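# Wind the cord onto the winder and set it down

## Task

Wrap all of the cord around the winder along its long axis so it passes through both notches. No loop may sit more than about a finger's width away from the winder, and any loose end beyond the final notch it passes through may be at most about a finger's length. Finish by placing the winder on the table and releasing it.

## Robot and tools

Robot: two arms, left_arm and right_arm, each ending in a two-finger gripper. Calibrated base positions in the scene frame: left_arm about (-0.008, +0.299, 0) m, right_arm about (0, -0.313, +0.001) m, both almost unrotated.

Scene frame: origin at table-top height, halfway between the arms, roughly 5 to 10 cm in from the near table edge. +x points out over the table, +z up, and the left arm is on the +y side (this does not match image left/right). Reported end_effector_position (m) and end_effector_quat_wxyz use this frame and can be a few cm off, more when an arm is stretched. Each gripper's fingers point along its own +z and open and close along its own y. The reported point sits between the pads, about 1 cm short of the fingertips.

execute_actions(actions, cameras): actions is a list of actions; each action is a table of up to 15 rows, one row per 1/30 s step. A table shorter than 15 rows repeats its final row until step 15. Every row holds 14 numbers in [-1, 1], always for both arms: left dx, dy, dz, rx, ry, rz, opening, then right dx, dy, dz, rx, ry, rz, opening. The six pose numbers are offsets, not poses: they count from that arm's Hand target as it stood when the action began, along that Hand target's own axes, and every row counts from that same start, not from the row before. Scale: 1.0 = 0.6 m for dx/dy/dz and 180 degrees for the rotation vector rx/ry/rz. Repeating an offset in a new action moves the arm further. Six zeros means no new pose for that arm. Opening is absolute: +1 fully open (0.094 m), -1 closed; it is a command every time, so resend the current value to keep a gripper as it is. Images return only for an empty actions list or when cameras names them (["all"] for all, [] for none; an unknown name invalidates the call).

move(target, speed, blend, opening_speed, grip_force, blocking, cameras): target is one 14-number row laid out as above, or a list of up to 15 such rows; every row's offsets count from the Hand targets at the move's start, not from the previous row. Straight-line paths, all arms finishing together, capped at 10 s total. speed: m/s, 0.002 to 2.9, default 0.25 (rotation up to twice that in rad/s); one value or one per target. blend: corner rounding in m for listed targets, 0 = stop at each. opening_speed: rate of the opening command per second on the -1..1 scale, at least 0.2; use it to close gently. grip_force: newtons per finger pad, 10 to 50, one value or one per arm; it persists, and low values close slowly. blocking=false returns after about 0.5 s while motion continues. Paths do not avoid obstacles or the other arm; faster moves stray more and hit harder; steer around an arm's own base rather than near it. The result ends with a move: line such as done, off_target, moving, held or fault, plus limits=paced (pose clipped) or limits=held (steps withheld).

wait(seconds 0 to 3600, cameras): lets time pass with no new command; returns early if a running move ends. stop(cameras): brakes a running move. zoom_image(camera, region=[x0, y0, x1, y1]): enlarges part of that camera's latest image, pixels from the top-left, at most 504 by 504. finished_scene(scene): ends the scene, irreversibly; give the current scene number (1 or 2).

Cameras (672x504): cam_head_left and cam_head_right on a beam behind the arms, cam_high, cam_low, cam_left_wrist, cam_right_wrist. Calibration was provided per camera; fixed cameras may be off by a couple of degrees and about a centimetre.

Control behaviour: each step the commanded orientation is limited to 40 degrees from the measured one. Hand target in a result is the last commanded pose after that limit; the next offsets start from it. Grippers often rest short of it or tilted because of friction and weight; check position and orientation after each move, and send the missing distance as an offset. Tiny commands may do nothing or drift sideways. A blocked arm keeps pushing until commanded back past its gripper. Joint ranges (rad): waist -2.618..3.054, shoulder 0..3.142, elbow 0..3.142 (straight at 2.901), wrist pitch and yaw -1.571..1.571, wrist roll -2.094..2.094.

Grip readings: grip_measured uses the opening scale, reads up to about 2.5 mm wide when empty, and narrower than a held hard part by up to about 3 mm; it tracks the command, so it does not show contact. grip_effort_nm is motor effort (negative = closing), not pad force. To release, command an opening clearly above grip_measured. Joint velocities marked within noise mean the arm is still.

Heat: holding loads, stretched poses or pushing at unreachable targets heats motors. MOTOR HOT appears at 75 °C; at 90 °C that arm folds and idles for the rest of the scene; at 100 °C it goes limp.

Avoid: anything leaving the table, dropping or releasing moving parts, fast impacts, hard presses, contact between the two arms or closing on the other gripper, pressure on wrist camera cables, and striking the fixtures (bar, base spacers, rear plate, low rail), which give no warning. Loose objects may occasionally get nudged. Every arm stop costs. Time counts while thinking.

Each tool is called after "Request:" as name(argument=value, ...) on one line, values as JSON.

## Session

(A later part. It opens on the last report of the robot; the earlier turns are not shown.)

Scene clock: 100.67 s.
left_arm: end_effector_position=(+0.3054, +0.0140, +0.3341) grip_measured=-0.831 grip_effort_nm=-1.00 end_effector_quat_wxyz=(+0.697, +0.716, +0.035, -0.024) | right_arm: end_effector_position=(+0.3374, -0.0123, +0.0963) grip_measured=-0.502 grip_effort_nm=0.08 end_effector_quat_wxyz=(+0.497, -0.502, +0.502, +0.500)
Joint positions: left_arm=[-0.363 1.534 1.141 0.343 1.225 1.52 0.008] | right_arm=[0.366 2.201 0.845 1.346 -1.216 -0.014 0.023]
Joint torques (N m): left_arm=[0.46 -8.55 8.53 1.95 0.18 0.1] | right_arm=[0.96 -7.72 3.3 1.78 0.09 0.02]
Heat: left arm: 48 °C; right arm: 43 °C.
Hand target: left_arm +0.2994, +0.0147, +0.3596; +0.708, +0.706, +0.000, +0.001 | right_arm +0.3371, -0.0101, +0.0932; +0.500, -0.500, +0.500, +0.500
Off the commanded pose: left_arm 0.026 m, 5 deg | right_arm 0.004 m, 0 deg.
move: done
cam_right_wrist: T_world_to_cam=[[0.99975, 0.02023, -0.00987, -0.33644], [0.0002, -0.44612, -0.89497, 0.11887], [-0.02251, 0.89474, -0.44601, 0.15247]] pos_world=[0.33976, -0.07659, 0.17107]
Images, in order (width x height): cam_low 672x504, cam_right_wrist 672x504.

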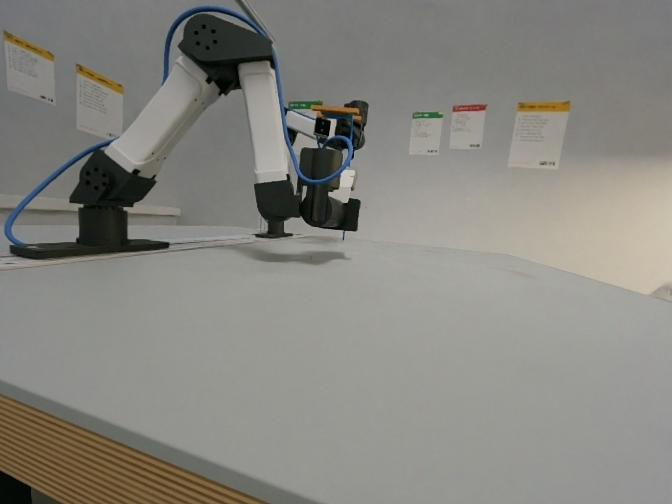

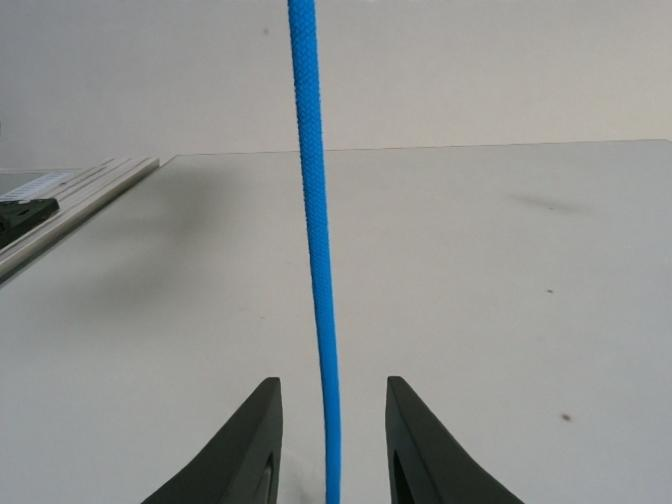

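Request:
wait(seconds=0.1, cameras=["cam_right_wrist"])

Request:
zoom_image(camera="cam_right_wrist", region=[270, 320, 410, 430])

Scene clock: 102.67 s.
left_arm: end_effector_position=(+0.3054, +0.0140, +0.3341) grip_measured=-0.831 grip_effort_nm=-1.01 end_effector_quat_wxyz=(+0.697, +0.716, +0.035, -0.024) | right_arm: end_effector_position=(+0.3374, -0.0123, +0.0962) grip_measured=-0.502 grip_effort_nm=0.08 end_effector_quat_wxyz=(+0.497, -0.501, +0.502, +0.500)
Joint positions: left_arm=[-0.363 1.534 1.141 0.343 1.225 1.52 0.008] | right_arm=[0.366 2.201 0.845 1.346 -1.216 -0.013 0.023]
Joint torques (N m): left_arm=[0.44 -8.54 8.54 1.94 0.19 0.09] | right_arm=[0.76 -7.77 3.26 1.77 0.12 -0.04]
Heat: left arm: 48 °C; right arm: 43 °C.
Hand target: left_arm +0.2994, +0.0147, +0.3596; +0.708, +0.706, +0.000, +0.001 | right_arm +0.3371, -0.0101, +0.0931; +0.500, -0.500, +0.500, +0.500
Tool commands: left_gripper/opening=-0.92 right_gripper/opening=-0.5
Off the commanded pose: left_arm 0.026 m, 5 deg | right_arm 0.004 m, 0 deg.
wait: 0.10 s; at rest from the start
cam_right_wrist: T_world_to_cam=[[0.99974, 0.02024, -0.01031, -0.33636], [-0.0002, -0.44612, -0.89497, 0.11892], [-0.02271, 0.89474, -0.446, 0.1525]] pos_world=[0.33976, -0.07659, 0.17097]

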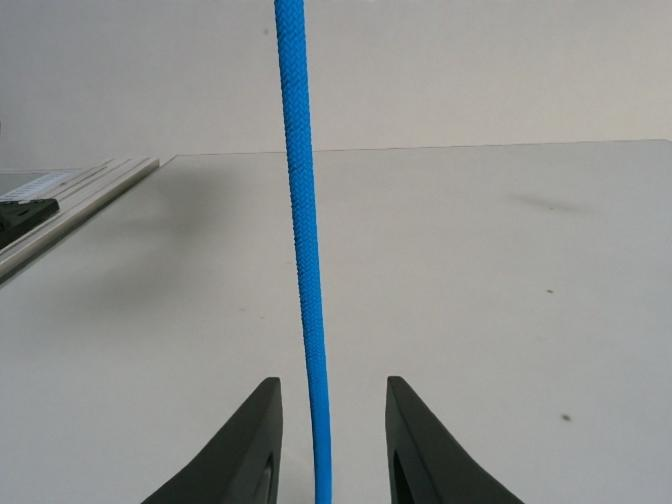

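Scaled by 3.600 from the camera's image (finer frame: 960x720).

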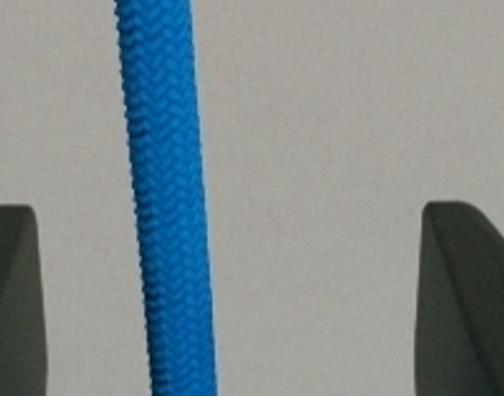

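Request:
move(target=[[0, 0, 0, 0, 0, 0, -0.92, 0, 0.002, 0.016, 0, 0, 0, -0.5], [0, 0, 0, 0, 0, 0, -0.92, 0, 0.002, 0.016, 0, 0, 0, -1]], speed=[0.05, 0.2], cameras=["cam_right_wrist"])

Scene clock: 104.27 s.
left_arm: end_effector_position=(+0.3054, +0.0140, +0.3341) grip_measured=-0.831 grip_effort_nm=-1.01 end_effector_quat_wxyz=(+0.697, +0.716, +0.035, -0.024) | right_arm: end_effector_position=(+0.3334, -0.0029, +0.0938) grip_measured=-0.953 grip_effort_nm=-0.98 end_effector_quat_wxyz=(+0.494, -0.500, +0.504, +0.502)
Joint positions: left_arm=[-0.363 1.534 1.141 0.343 1.225 1.52 0.008] | right_arm=[0.394 2.207 0.845 1.347 -1.189 -0.01 0.002]
Joint torques (N m): left_arm=[0.42 -8.51 8.51 1.93 0.19 0.09] | right_arm=[0.68 -7.66 4.11 1.8 0.11 -0.04]
Heat: left arm: 48 °C; right arm: 43 °C.
Hand target: left_arm +0.2994, +0.0147, +0.3596; +0.708, +0.706, +0.000, +0.001 | right_arm +0.3359, -0.0004, +0.0931; +0.500, -0.500, +0.500, +0.500
Off the commanded pose: left_arm 0.026 m, 5 deg | right_arm 0.004 m, 1 deg.
move: done
cam_right_wrist: T_world_to_cam=[[0.99959, 0.02174, -0.01858, -0.33177], [-0.00687, -0.44822, -0.89389, 0.12302], [-0.02776, 0.89366, -0.44789, 0.14483]] pos_world=[0.3365, -0.06708, 0.16867]

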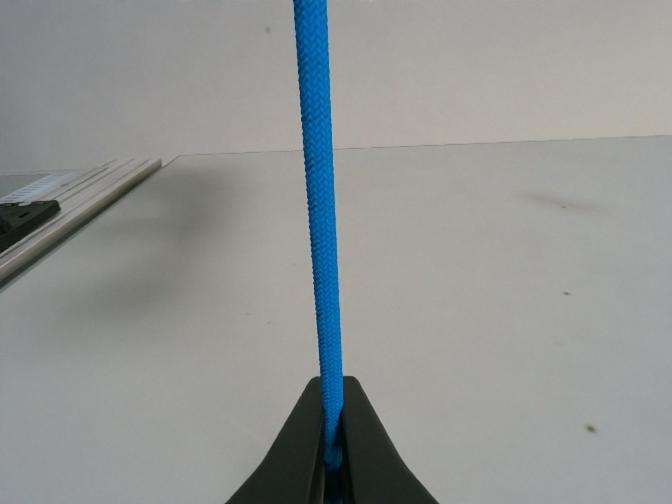

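Request:
move(target=[[0, 0, 0, 0, 0, 0, -0.92, -0.1198, 0.2515, 0.004, 0, 0, 0, -1], [0, 0, 0, 0, 0, 0, -0.92, -0.3282, 0.3432, 0.004, 0, 0, 0, -1], [0, 0, 0, 0, 0, 0, -0.92, -0.5248, 0.3298, 0.004, 0, 0, 0, -1], [0, 0, 0, 0, 0, 0, -0.92, -0.5365, 0.2932, -0.116, 0, 0, 0, -1], [0, 0, 0, 0, 0, 0, -0.92, -0.5615, 0.1598, -0.1243, 0, 0, 0, -1], [0, 0, 0, 0, 0, 0, -0.92, -0.5032, -0.0818, -0.1243, 0, 0, 0, -1], [0, 0, 0, 0, 0, 0, -0.92, -0.4532, -0.0868, -0.006, 0, 0, 0, -1], [0, 0, 0, 0, 0, 0, -0.92, -0.3448, -0.0868, -0.006, 0, 0, 0, -1], [0, 0, 0, 0, 0, 0, -0.92, -0.2415, -0.0068, -0.016, 0, 0, 0, -1]], speed=[0.25, 0.25, 0.25, 0.22, 0.22, 0.22, 0.22, 0.22, 0.15], blend=[0.04, 0.04, 0.012, 0.02, 0.03, 0.01, 0.02, 0, 0], cameras=["cam_high", "cam_left_wrist", "cam_right_wrist", "cam_low"])

Request:
zoom_image(camera="cam_high", region=[332, 90, 452, 250])

Request:
zoom_image(camera="cam_low", region=[260, 80, 400, 250])

Scene clock: 111.40 s.
left_arm: end_effector_position=(+0.3055, +0.0137, +0.3322) grip_measured=-0.831 grip_effort_nm=-1.01 end_effector_quat_wxyz=(+0.695, +0.717, +0.041, -0.028) | right_arm: end_effector_position=(+0.3409, -0.0112, +0.2432) grip_measured=-0.955 grip_effort_nm=-1.04 end_effector_quat_wxyz=(+0.505, -0.506, +0.492, +0.497)
Joint positions: left_arm=[-0.364 1.534 1.141 0.329 1.222 1.52 0.008] | right_arm=[0.365 1.772 0.995 0.797 -1.22 -0.01 0.002]
Joint torques (N m): left_arm=[0.53 -8.61 8.57 2.06 0.22 0.11] | right_arm=[0.76 -7.79 4.27 1.49 0.08 0.02]
Motor temperatures (°C): left_arm=[24 35 49 43 25 25 27] | right_arm=[22 43 35 38 24 26 27]
Heat: left arm: 49 °C; right arm: 43 °C.
Hand target: left_arm +0.2994, +0.0148, +0.3596; +0.708, +0.706, +0.000, +0.001 | right_arm +0.3399, -0.0100, +0.2381; +0.500, -0.500, +0.500, +0.500
Off the commanded pose: left_arm 0.028 m, 6 deg | right_arm 0.005 m, 1 deg.
move: done
cam_left_wrist: T_world_to_cam=[[-0.12375, 0.04081, -0.99147, 0.3661], [0.90494, 0.4146, -0.09588, -0.21068], [0.40715, -0.90909, -0.08823, 0.00368]] pos_world=[0.23446, 0.07575, 0.3431]
cam_right_wrist: T_world_to_cam=[[0.99962, 0.02329, 0.01441, -0.34434], [0.02314, -0.43684, -0.89924, 0.2442], [-0.01465, 0.89924, -0.43721, 0.21231]] pos_world=[0.34167, -0.07622, 0.31738]
Images, in order (width x height): cam_high 672x504, cam_low 672x504, cam_left_wrist 672x504, cam_right_wrist 672x504.

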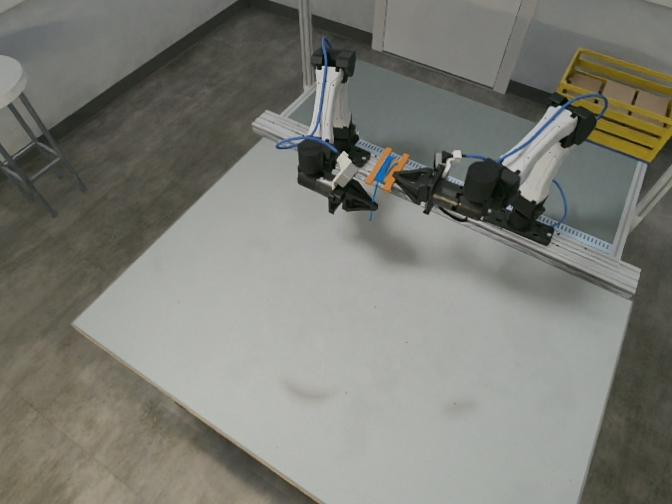

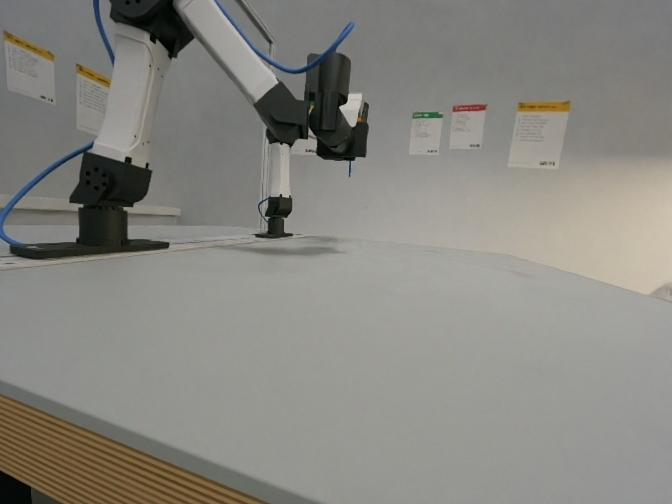

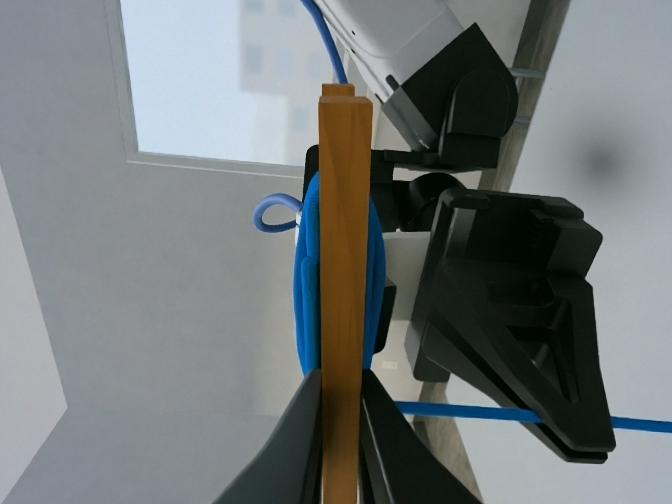

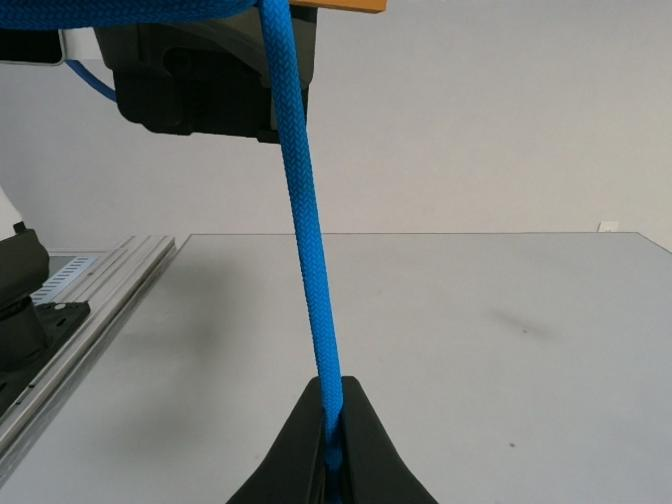

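Scaled by 3.150 from the camera's image (finer frame: 960x720).

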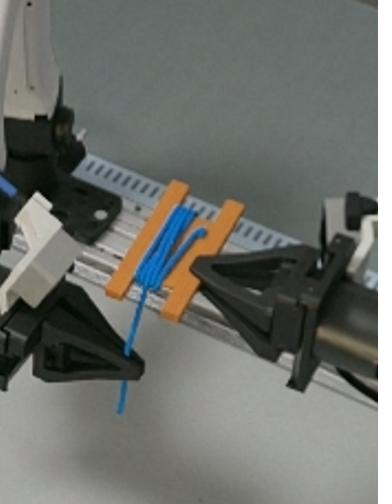

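Scaled by 2.965 from the camera's image (finer frame: 960x720).

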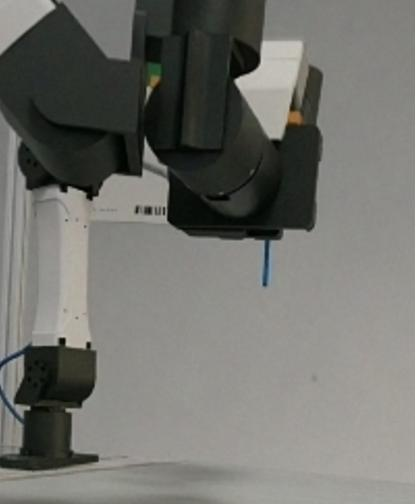

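Request:
move(target=[[0, 0, 0, 0, 0, 0, -0.92, 0, 0, 0, 0, 0, 0, -0.5], [0, 0, 0, 0, 0, 0, -0.92, 0.0485, 0.003, 0, 0, 0, 0, -0.5]], speed=[0.1, 0.1], cameras=["cam_right_wrist"])

Request:
wait(seconds=1.0, cameras=["cam_right_wrist"])

Scene clock: 113.80 s.
left_arm: end_effector_position=(+0.3051, +0.0137, +0.3341) grip_measured=-0.831 grip_effort_nm=-1.00 end_effector_quat_wxyz=(+0.697, +0.716, +0.035, -0.024) | right_arm: end_effector_position=(+0.3384, -0.0124, +0.2179) grip_measured=-0.502 grip_effort_nm=0.08 end_effector_quat_wxyz=(+0.505, -0.504, +0.494, +0.496)
Joint positions: left_arm=[-0.364 1.534 1.141 0.343 1.225 1.52 0.008] | right_arm=[0.365 1.818 0.933 0.905 -1.215 -0.008 0.023]
Joint torques (N m): left_arm=[0.53 -8.54 8.54 1.95 0.18 0.08] | right_arm=[0.72 -6.34 4.23 1.62 0.11 -0.01]
Heat: left arm: 49 °C; right arm: 43 °C.
Hand target: left_arm +0.2994, +0.0148, +0.3596; +0.708, +0.706, +0.000, +0.001 | right_arm +0.3381, -0.0100, +0.2089; +0.500, -0.500, +0.500, +0.500
Off the commanded pose: left_arm 0.026 m, 5 deg | right_arm 0.009 m, 1 deg.
move: done
cam_right_wrist: T_world_to_cam=[[0.99975, 0.01871, 0.01249, -0.34108], [0.01942, -0.43684, -0.89933, 0.22218], [-0.01137, 0.89934, -0.4371, 0.20111]] pos_world=[0.33897, -0.07743, 0.29197]

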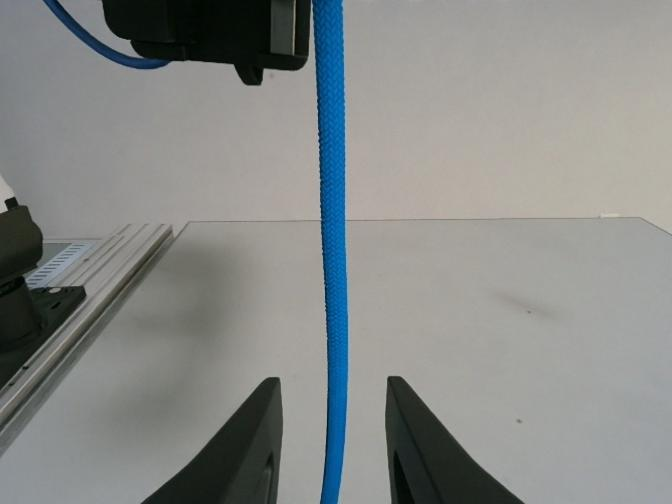

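Scene clock: 114.80 s.
left_arm: end_effector_position=(+0.3051, +0.0137, +0.3341) grip_measured=-0.831 grip_effort_nm=-1.01 end_effector_quat_wxyz=(+0.697, +0.716, +0.035, -0.024) | right_arm: end_effector_position=(+0.3384, -0.0124, +0.2180) grip_measured=-0.502 grip_effort_nm=0.07 end_effector_quat_wxyz=(+0.506, -0.504, +0.494, +0.496)
Joint positions: left_arm=[-0.364 1.534 1.141 0.343 1.225 1.52 0.008] | right_arm=[0.365 1.818 0.933 0.906 -1.215 -0.008 0.023]
Joint torques (N m): left_arm=[0.51 -8.53 8.53 1.94 0.19 0.08] | right_arm=[0.96 -6.32 4.05 1.61 0.12 0.01]
Heat: left arm: 49 °C; right arm: 43 °C.
Hand target: left_arm +0.2994, +0.0148, +0.3596; +0.708, +0.706, +0.000, +0.001 | right_arm +0.3381, -0.0100, +0.2089; +0.500, -0.500, +0.500, +0.500
Tool commands: left_gripper/opening=-0.92 right_gripper/opening=-0.5
Off the commanded pose: left_arm 0.026 m, 5 deg | right_arm 0.009 m, 1 deg.
wait: 1.00 s; at rest by 0.17 s
cam_right_wrist: T_world_to_cam=[[0.99974, 0.0187, 0.01317, -0.34128], [0.02001, -0.43665, -0.89941, 0.22206], [-0.01107, 0.89944, -0.4369, 0.20109]] pos_world=[0.33897, -0.07753, 0.29207]

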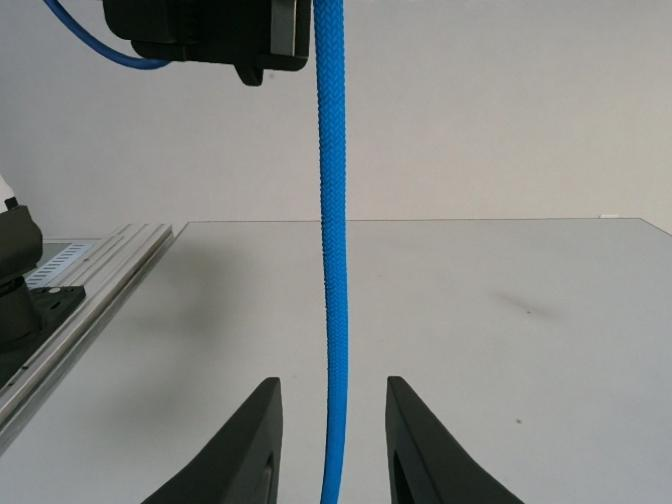

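Request:
move(target=[0, 0, 0, 0, 0, 0, -0.92, 0.028, 0, 0, 0, 0, 0, -0.5], speed=0.08, cameras=["cam_right_wrist", "cam_low"])

Request:
zoom_image(camera="cam_low", region=[260, 80, 400, 250])

Scene clock: 116.33 s.
left_arm: end_effector_position=(+0.3051, +0.0137, +0.3341) grip_measured=-0.831 grip_effort_nm=-1.01 end_effector_quat_wxyz=(+0.697, +0.716, +0.035, -0.024) | right_arm: end_effector_position=(+0.3386, -0.0123, +0.2002) grip_measured=-0.502 grip_effort_nm=0.08 end_effector_quat_wxyz=(+0.505, -0.504, +0.494, +0.497)
Joint positions: left_arm=[-0.364 1.534 1.141 0.343 1.225 1.52 0.008] | right_arm=[0.365 1.864 0.907 0.976 -1.215 -0.008 0.023]
Joint torques (N m): left_arm=[0.53 -8.53 8.54 1.94 0.18 0.09] | right_arm=[0.96 -6.65 4.12 1.62 0.09 0.02]
Heat: left arm: 49 °C; right arm: 43 °C.
Hand target: left_arm +0.2994, +0.0148, +0.3596; +0.708, +0.706, +0.000, +0.001 | right_arm +0.3381, -0.0100, +0.1921; +0.500, -0.500, +0.500, +0.500
Off the commanded pose: left_arm 0.026 m, 5 deg | right_arm 0.008 m, 1 deg.
move: done
cam_right_wrist: T_world_to_cam=[[0.99976, 0.0187, 0.01105, -0.34088], [0.01812, -0.43736, -0.8991, 0.20672], [-0.01198, 0.89909, -0.4376, 0.19365]] pos_world=[0.33938, -0.07733, 0.27437]
Images, in order (width x height): cam_low 672x504, cam_right_wrist 672x504.

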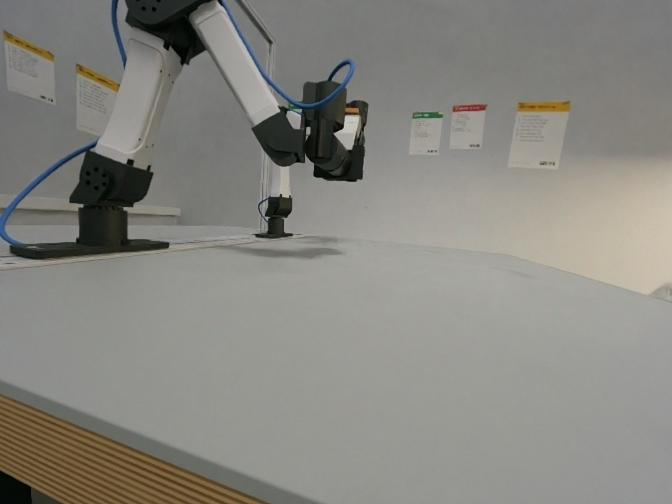

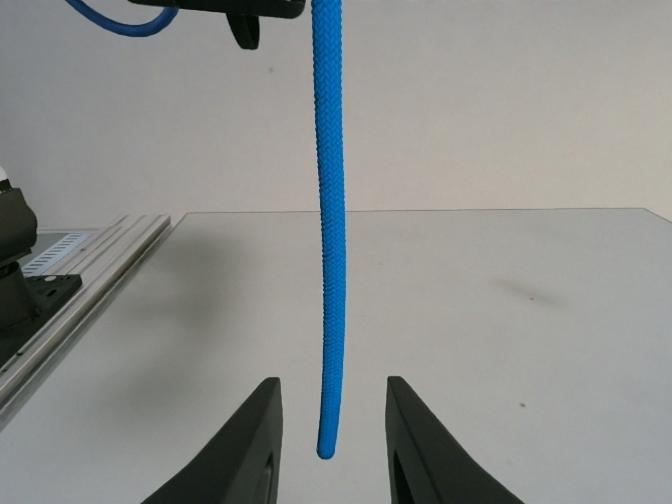

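Scaled by 2.965 from the camera's image (finer frame: 960x720).

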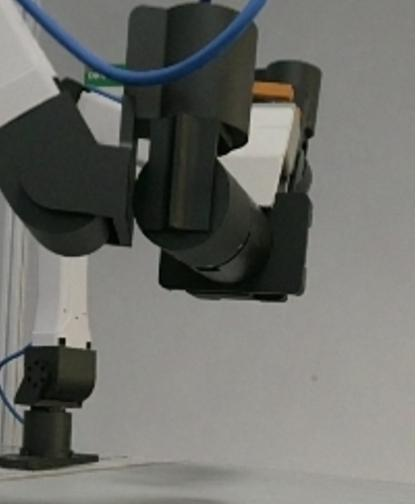

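Request:
move(target=[[0, 0, 0, 0, 0, 0, -0.92, 0, 0, -0.1083, 0, 0, 0, -0.4], [0, 0, 0, 0, 0, -0.5, -0.92, 0.0235, 0.0568, -0.1083, 0, 0, 0, -0.4]], speed=[0.2, 0.35], blend=[0.01, 0], cameras=["cam_right_wrist", "cam_low", "cam_high", "cam_left_wrist", "cam_head_right"])

Request:
zoom_image(camera="cam_low", region=[260, 80, 400, 250])

Scene clock: 125.90 s.
left_arm: end_effector_position=(+0.3040, +0.0130, +0.3485) grip_measured=-0.831 grip_effort_nm=-1.01 end_effector_quat_wxyz=(+0.484, +0.493, +0.516, -0.507) | right_arm: end_effector_position=(+0.3074, -0.0763, +0.1718) grip_measured=-0.402 grip_effort_nm=0.08 end_effector_quat_wxyz=(+0.494, -0.496, +0.507, +0.503)
Joint positions: left_arm=[-0.364 1.534 1.186 0.321 1.239 -0.035 0.008] | right_arm=[0.208 1.795 0.671 1.107 -1.37 -0.004 0.028]
Joint torques (N m): left_arm=[0.57 -8.35 5.53 2.08 0.04 0.04] | right_arm=[0.7 -8.62 3.26 1.58 0.07 0.04]
Heat: left arm: 49 °C; right arm: 43 °C.
Hand target: left_arm +0.2994, +0.0148, +0.3595; +0.501, +0.499, +0.499, -0.500 | right_arm +0.3040, -0.0750, +0.1780; +0.500, -0.500, +0.500, +0.500
Off the commanded pose: left_arm 0.012 m, 3 deg | right_arm 0.007 m, 1 deg.
move: off_target (left_arm)
cam_left_wrist: T_world_to_cam=[[-0.99726, 0.01018, 0.07325, 0.27698], [-0.06252, 0.41297, -0.9086, 0.36993], [-0.0395, -0.91069, -0.4112, 0.2535]] pos_world=[0.30936, 0.07527, 0.42007]
cam_right_wrist: T_world_to_cam=[[0.9995, 0.01675, -0.02698, -0.30166], [-0.01667, -0.44627, -0.89474, 0.16304], [-0.02703, 0.89474, -0.44576, 0.2441]] pos_world=[0.31082, -0.14059, 0.24655]
Images, in order (width x height): cam_head_right 672x504, cam_high 672x504, cam_low 672x504, cam_left_wrist 672x504, cam_right_wrist 672x504.

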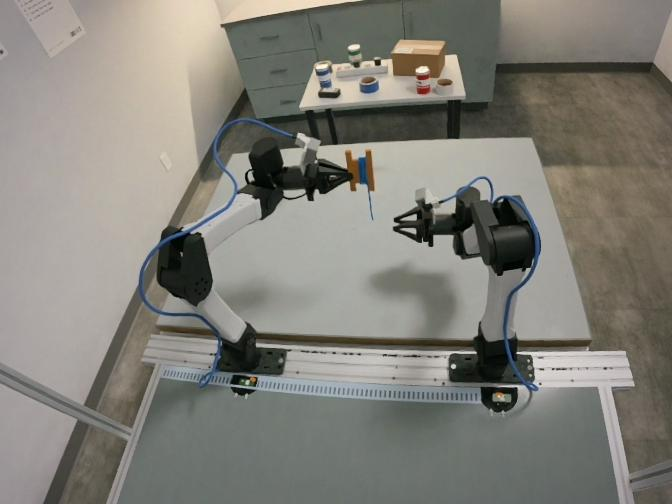

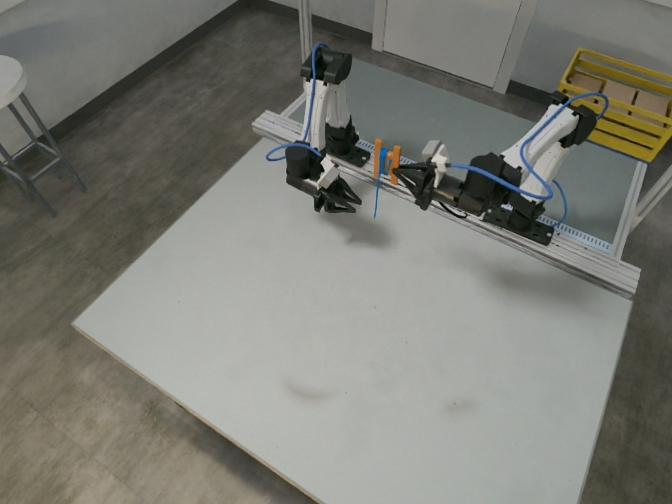

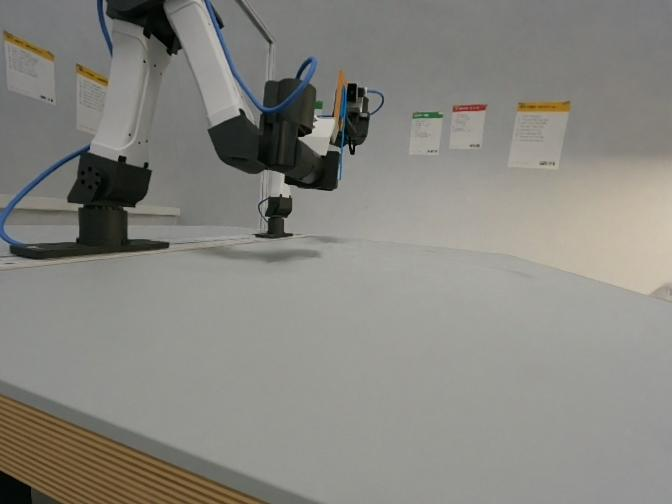

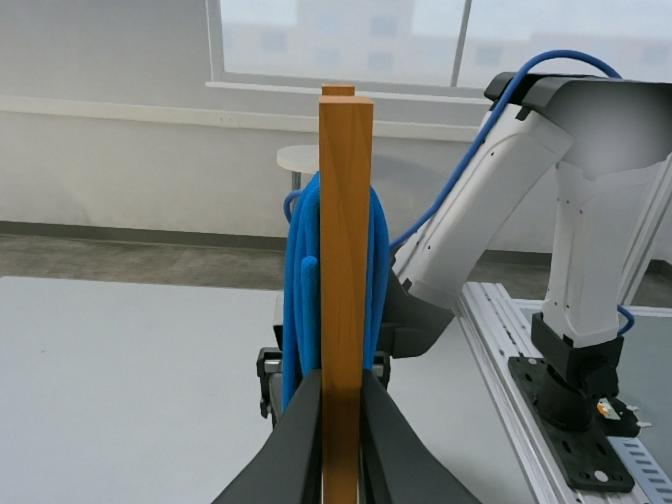

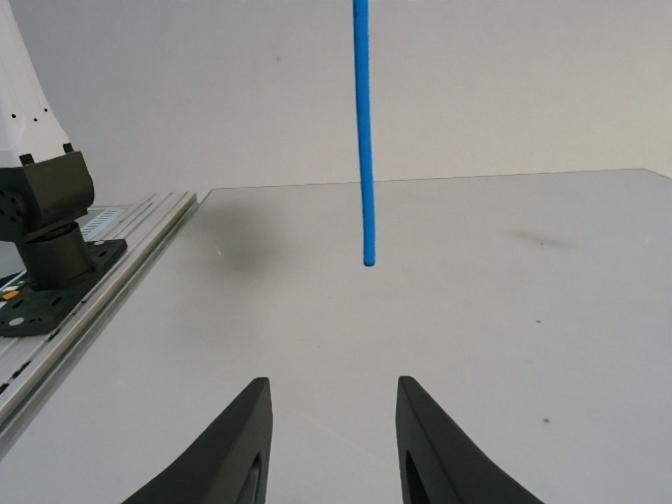

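Scaled by 2.965 from the camera's image (finer frame: 960x720).

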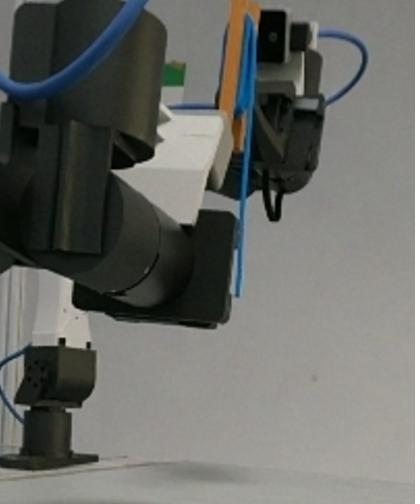

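Request:
move(target=[0.0667, 0, 0, 0, 0, 0, -0.92, 0.035, -0.0167, 0.0167, 0, 0, 0, -0.4], speed=0.1, cameras=["cam_right_wrist", "cam_low", "cam_left_wrist"])

Request:
zoom_image(camera="cam_low", region=[260, 80, 400, 250])

Scene clock: 128.30 s.
left_arm: end_effector_position=(+0.2988, +0.0152, +0.3180) grip_measured=-0.831 grip_effort_nm=-1.01 end_effector_quat_wxyz=(+0.492, +0.497, +0.508, -0.503) | right_arm: end_effector_position=(+0.3092, -0.0681, +0.1550) grip_measured=-0.402 grip_effort_nm=0.07 end_effector_quat_wxyz=(+0.493, -0.498, +0.505, +0.503)
Joint positions: left_arm=[-0.364 1.534 1.05 0.483 1.239 -0.035 0.008] | right_arm=[0.232 1.871 0.671 1.184 -1.349 -0.006 0.028]
Joint torques (N m): left_arm=[0.35 -5.81 5.42 2.08 0.01 -0.01] | right_arm=[0.85 -5.78 5.42 1.59 0.08 -0.02]
Heat: left arm: 48 °C; right arm: 43 °C.
Hand target: left_arm +0.2994, +0.0146, +0.3196; +0.501, +0.499, +0.499, -0.500 | right_arm +0.3140, -0.0650, +0.1571; +0.500, -0.500, +0.500, +0.500
Off the commanded pose: left_arm 0.002 m, 1 deg | right_arm 0.006 m, 1 deg.
move: done
cam_left_wrist: T_world_to_cam=[[-0.99876, 0.01106, 0.04859, 0.28223], [-0.03994, 0.40547, -0.91324, 0.33575], [-0.02981, -0.91404, -0.40452, 0.23776]] pos_world=[0.30237, 0.07806, 0.38909]
cam_right_wrist: T_world_to_cam=[[0.99952, 0.01981, -0.02392, -0.30425], [-0.01256, -0.44635, -0.89477, 0.15042], [-0.0284, 0.89464, -0.44588, 0.22976]] pos_world=[0.31251, -0.13239, 0.22976]
Images, in order (width x height): cam_low 672x504, cam_left_wrist 672x504, cam_right_wrist 672x504.

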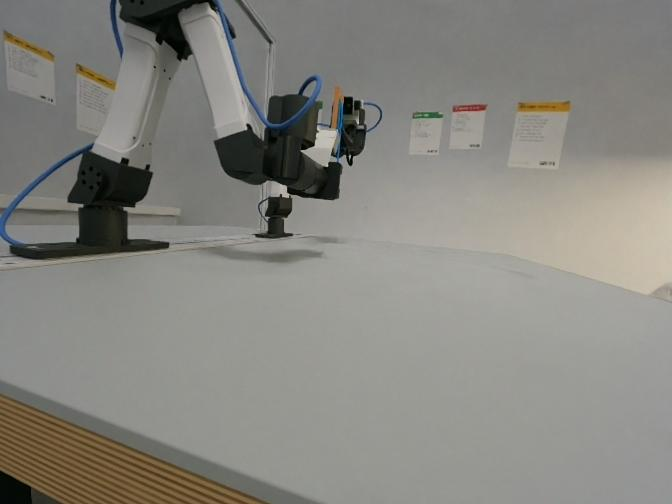

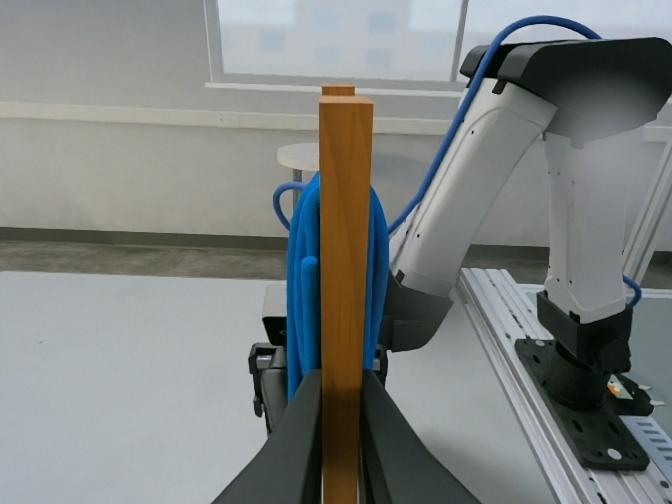

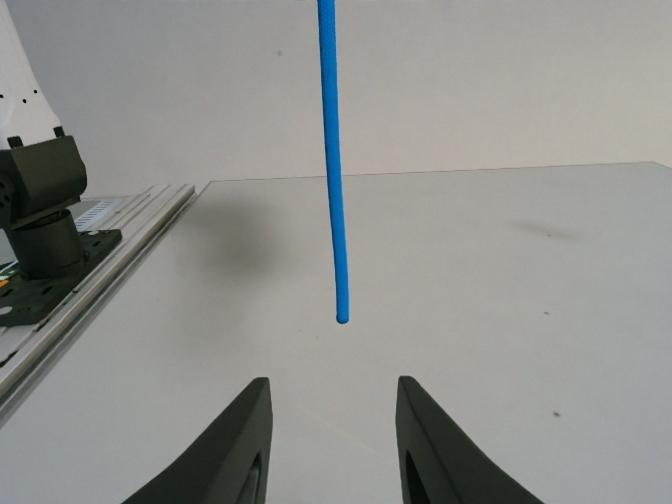

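Scaled by 2.965 from the camera's image (finer frame: 960x720).

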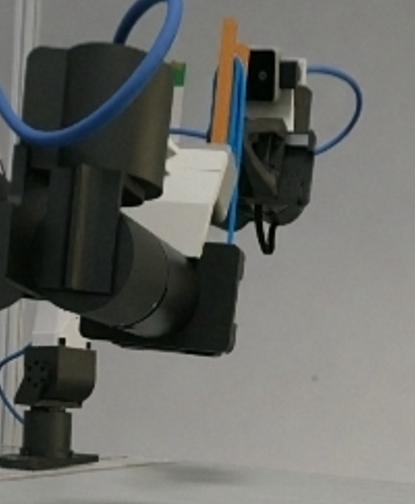

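Request:
zoom_image(camera="cam_right_wrist", region=[290, 230, 390, 340])

Scaled by 4.582 from the camera's image (finer frame: 960x720).

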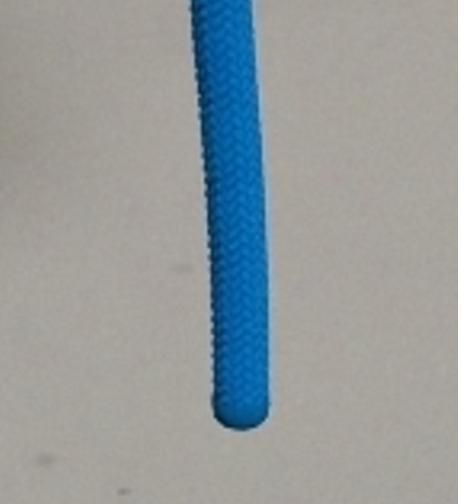

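Request:
move(target=[0, 0, 0, 0, 0, 0, -0.92, -0.0083, 0, 0.0883, 0, 0, 0, -0.4], speed=0.1, cameras=["cam_right_wrist"])

Scene clock: 130.33 s.
left_arm: end_effector_position=(+0.2987, +0.0152, +0.3182) grip_measured=-0.831 grip_effort_nm=-1.00 end_effector_quat_wxyz=(+0.493, +0.497, +0.508, -0.503) | right_arm: end_effector_position=(+0.3099, -0.0160, +0.1636) grip_measured=-0.402 grip_effort_nm=0.07 end_effector_quat_wxyz=(+0.503, -0.503, +0.496, +0.498)
Joint positions: left_arm=[-0.364 1.534 1.048 0.488 1.239 -0.038 0.008] | right_arm=[0.384 1.897 0.744 1.167 -1.197 -0.006 0.028]
Joint torques (N m): left_arm=[0.38 -5.78 5.39 2.08 0 0.03] | right_arm=[0.85 -6.3 5.49 1.44 0.1 -0.03]
Heat: left arm: 48 °C; right arm: 43 °C.
Hand target: left_arm +0.2994, +0.0147, +0.3195; +0.501, +0.499, +0.499, -0.500 | right_arm +0.3140, -0.0120, +0.1620; +0.500, -0.500, +0.500, +0.500
Off the commanded pose: left_arm 0.002 m, 1 deg | right_arm 0.006 m, 1 deg.
move: done
cam_right_wrist: T_world_to_cam=[[0.99979, 0.0199, 0.0047, -0.31064], [0.01295, -0.43842, -0.89868, 0.17422], [-0.01582, 0.89855, -0.43859, 0.18205]] pos_world=[0.3112, -0.08102, 0.23787]

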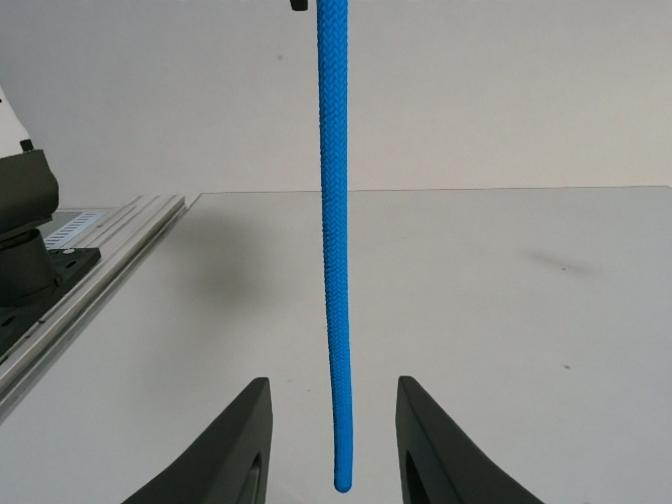

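Request:
move(target=[[0, 0, 0, 0, 0, 0, -0.92, 0.011, 0, 0, 0, 0, 0, -0.4], [0, 0, 0, 0, 0, 0, -0.92, 0.011, 0, 0, 0, 0, 0, -1]], speed=[0.06, 0.1], cameras=["cam_right_wrist"])

Scene clock: 131.73 s.
left_arm: end_effector_position=(+0.2987, +0.0152, +0.3182) grip_measured=-0.831 grip_effort_nm=-1.01 end_effector_quat_wxyz=(+0.493, +0.497, +0.508, -0.503) | right_arm: end_effector_position=(+0.3111, -0.0157, +0.1549) grip_measured=-0.960 grip_effort_nm=-0.95 end_effector_quat_wxyz=(+0.496, -0.499, +0.504, +0.501)
Joint positions: left_arm=[-0.364 1.534 1.048 0.488 1.239 -0.038 0.008] | right_arm=[0.384 1.92 0.744 1.168 -1.196 -0.006 0.002]
Joint torques (N m): left_arm=[0.4 -5.75 5.39 2.09 0.01 0.03] | right_arm=[0.92 -6.38 5.16 1.62 0.07 -0.03]
Heat: left arm: 48 °C; right arm: 43 °C.
Hand target: left_arm +0.2994, +0.0147, +0.3195; +0.501, +0.499, +0.499, -0.500 | right_arm +0.3140, -0.0120, +0.1553; +0.500, -0.500, +0.500, +0.500
Off the commanded pose: left_arm 0.002 m, 1 deg | right_arm 0.005 m, 1 deg.
move: done
cam_right_wrist: T_world_to_cam=[[0.99969, 0.01868, -0.01645, -0.30851], [-0.0064, -0.44588, -0.89507, 0.17191], [-0.02406, 0.8949, -0.44562, 0.18148]] pos_world=[0.31388, -0.07999, 0.22966]

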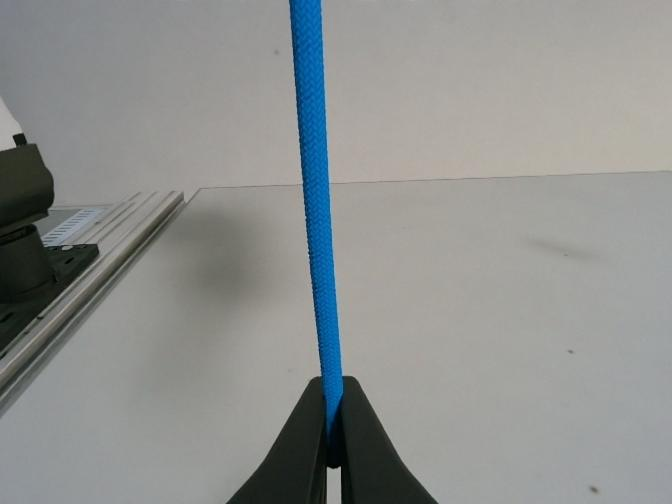

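Request:
move(target=[0, 0, 0, 0, 0, -0.5, -0.92, -0.0862, 0.0833, 0.0067, 0, 0, 0, -1], speed=0.3, cameras=["cam_right_wrist", "cam_low", "cam_left_wrist", "cam_high"])

Request:
zoom_image(camera="cam_low", region=[260, 80, 400, 250])

Scene clock: 139.13 s.
left_arm: end_effector_position=(+0.2987, +0.0152, +0.3184) grip_measured=-0.831 grip_effort_nm=-1.00 end_effector_quat_wxyz=(-0.006, -0.006, +0.710, -0.704) | right_arm: end_effector_position=(+0.2674, -0.0081, +0.2045) grip_measured=-0.963 grip_effort_nm=-1.04 end_effector_quat_wxyz=(+0.500, -0.501, +0.499, +0.500)
Joint positions: left_arm=[-0.364 1.534 1.048 0.489 1.239 -1.605 0.008] | right_arm=[0.462 1.638 0.651 0.994 -1.12 -0.003 0.002]
Joint torques (N m): left_arm=[0.38 -5.86 5.48 2.13 0.01 0.06] | right_arm=[0.99 -7.77 4.11 1.46 0.07 -0.07]
Heat: left arm: 46 °C; right arm: 43 °C.
Hand target: left_arm +0.2994, +0.0147, +0.3195; +0.000, +0.000, +0.706, -0.708 | right_arm +0.2640, -0.0079, +0.2071; +0.500, -0.500, +0.500, +0.500
Off the commanded pose: left_arm 0.001 m, 1 deg | right_arm 0.004 m, 0 deg.
move: done
cam_left_wrist: T_world_to_cam=[[0.04277, 0.00334, 0.99908, -0.33148], [-0.9176, 0.39568, 0.03796, 0.29559], [-0.39519, -0.91838, 0.01998, 0.21202]] pos_world=[0.3692, 0.07886, 0.31572]
cam_right_wrist: T_world_to_cam=[[0.99978, 0.02027, -0.00495, -0.26652], [0.00448, -0.44041, -0.89779, 0.21713], [-0.02038, 0.89757, -0.4404, 0.19379]] pos_world=[0.26944, -0.07291, 0.27896]
Images, in order (width x height): cam_high 672x504, cam_low 672x504, cam_left_wrist 672x504, cam_right_wrist 672x504.

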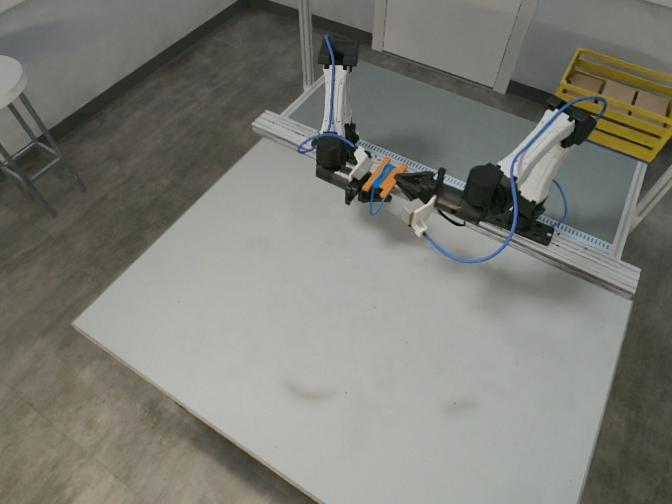

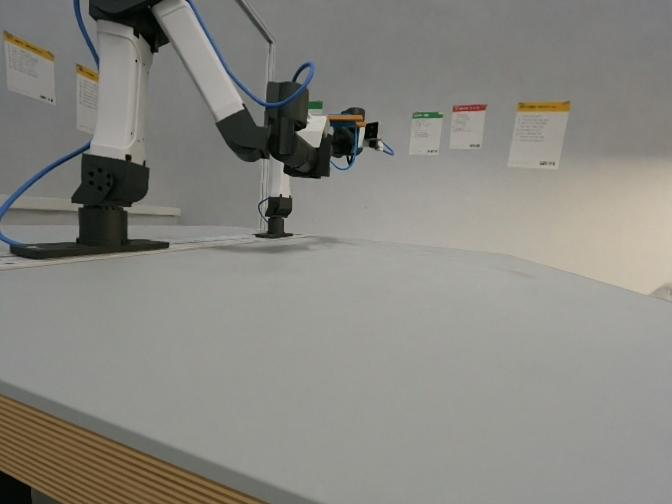

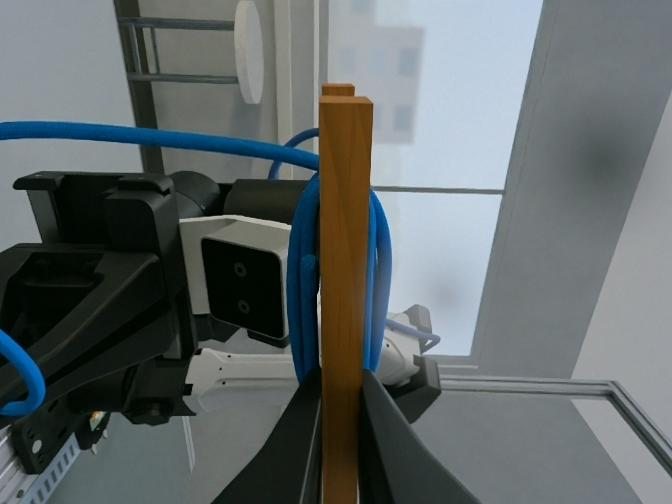

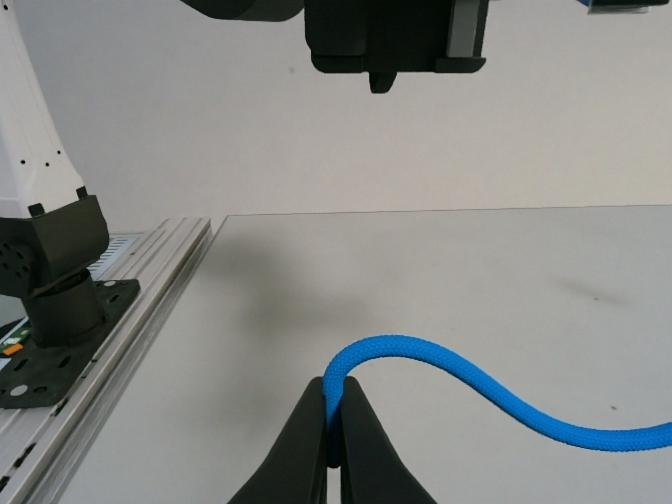

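Scaled by 2.965 from the camera's image (finer frame: 960x720).

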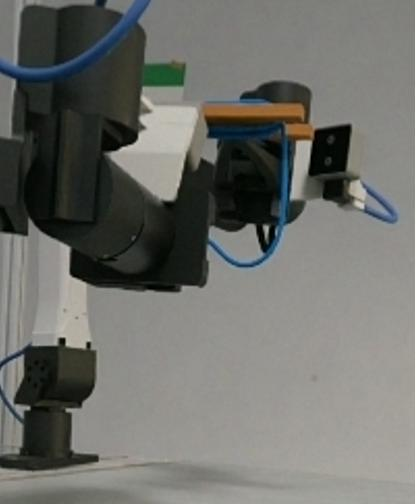

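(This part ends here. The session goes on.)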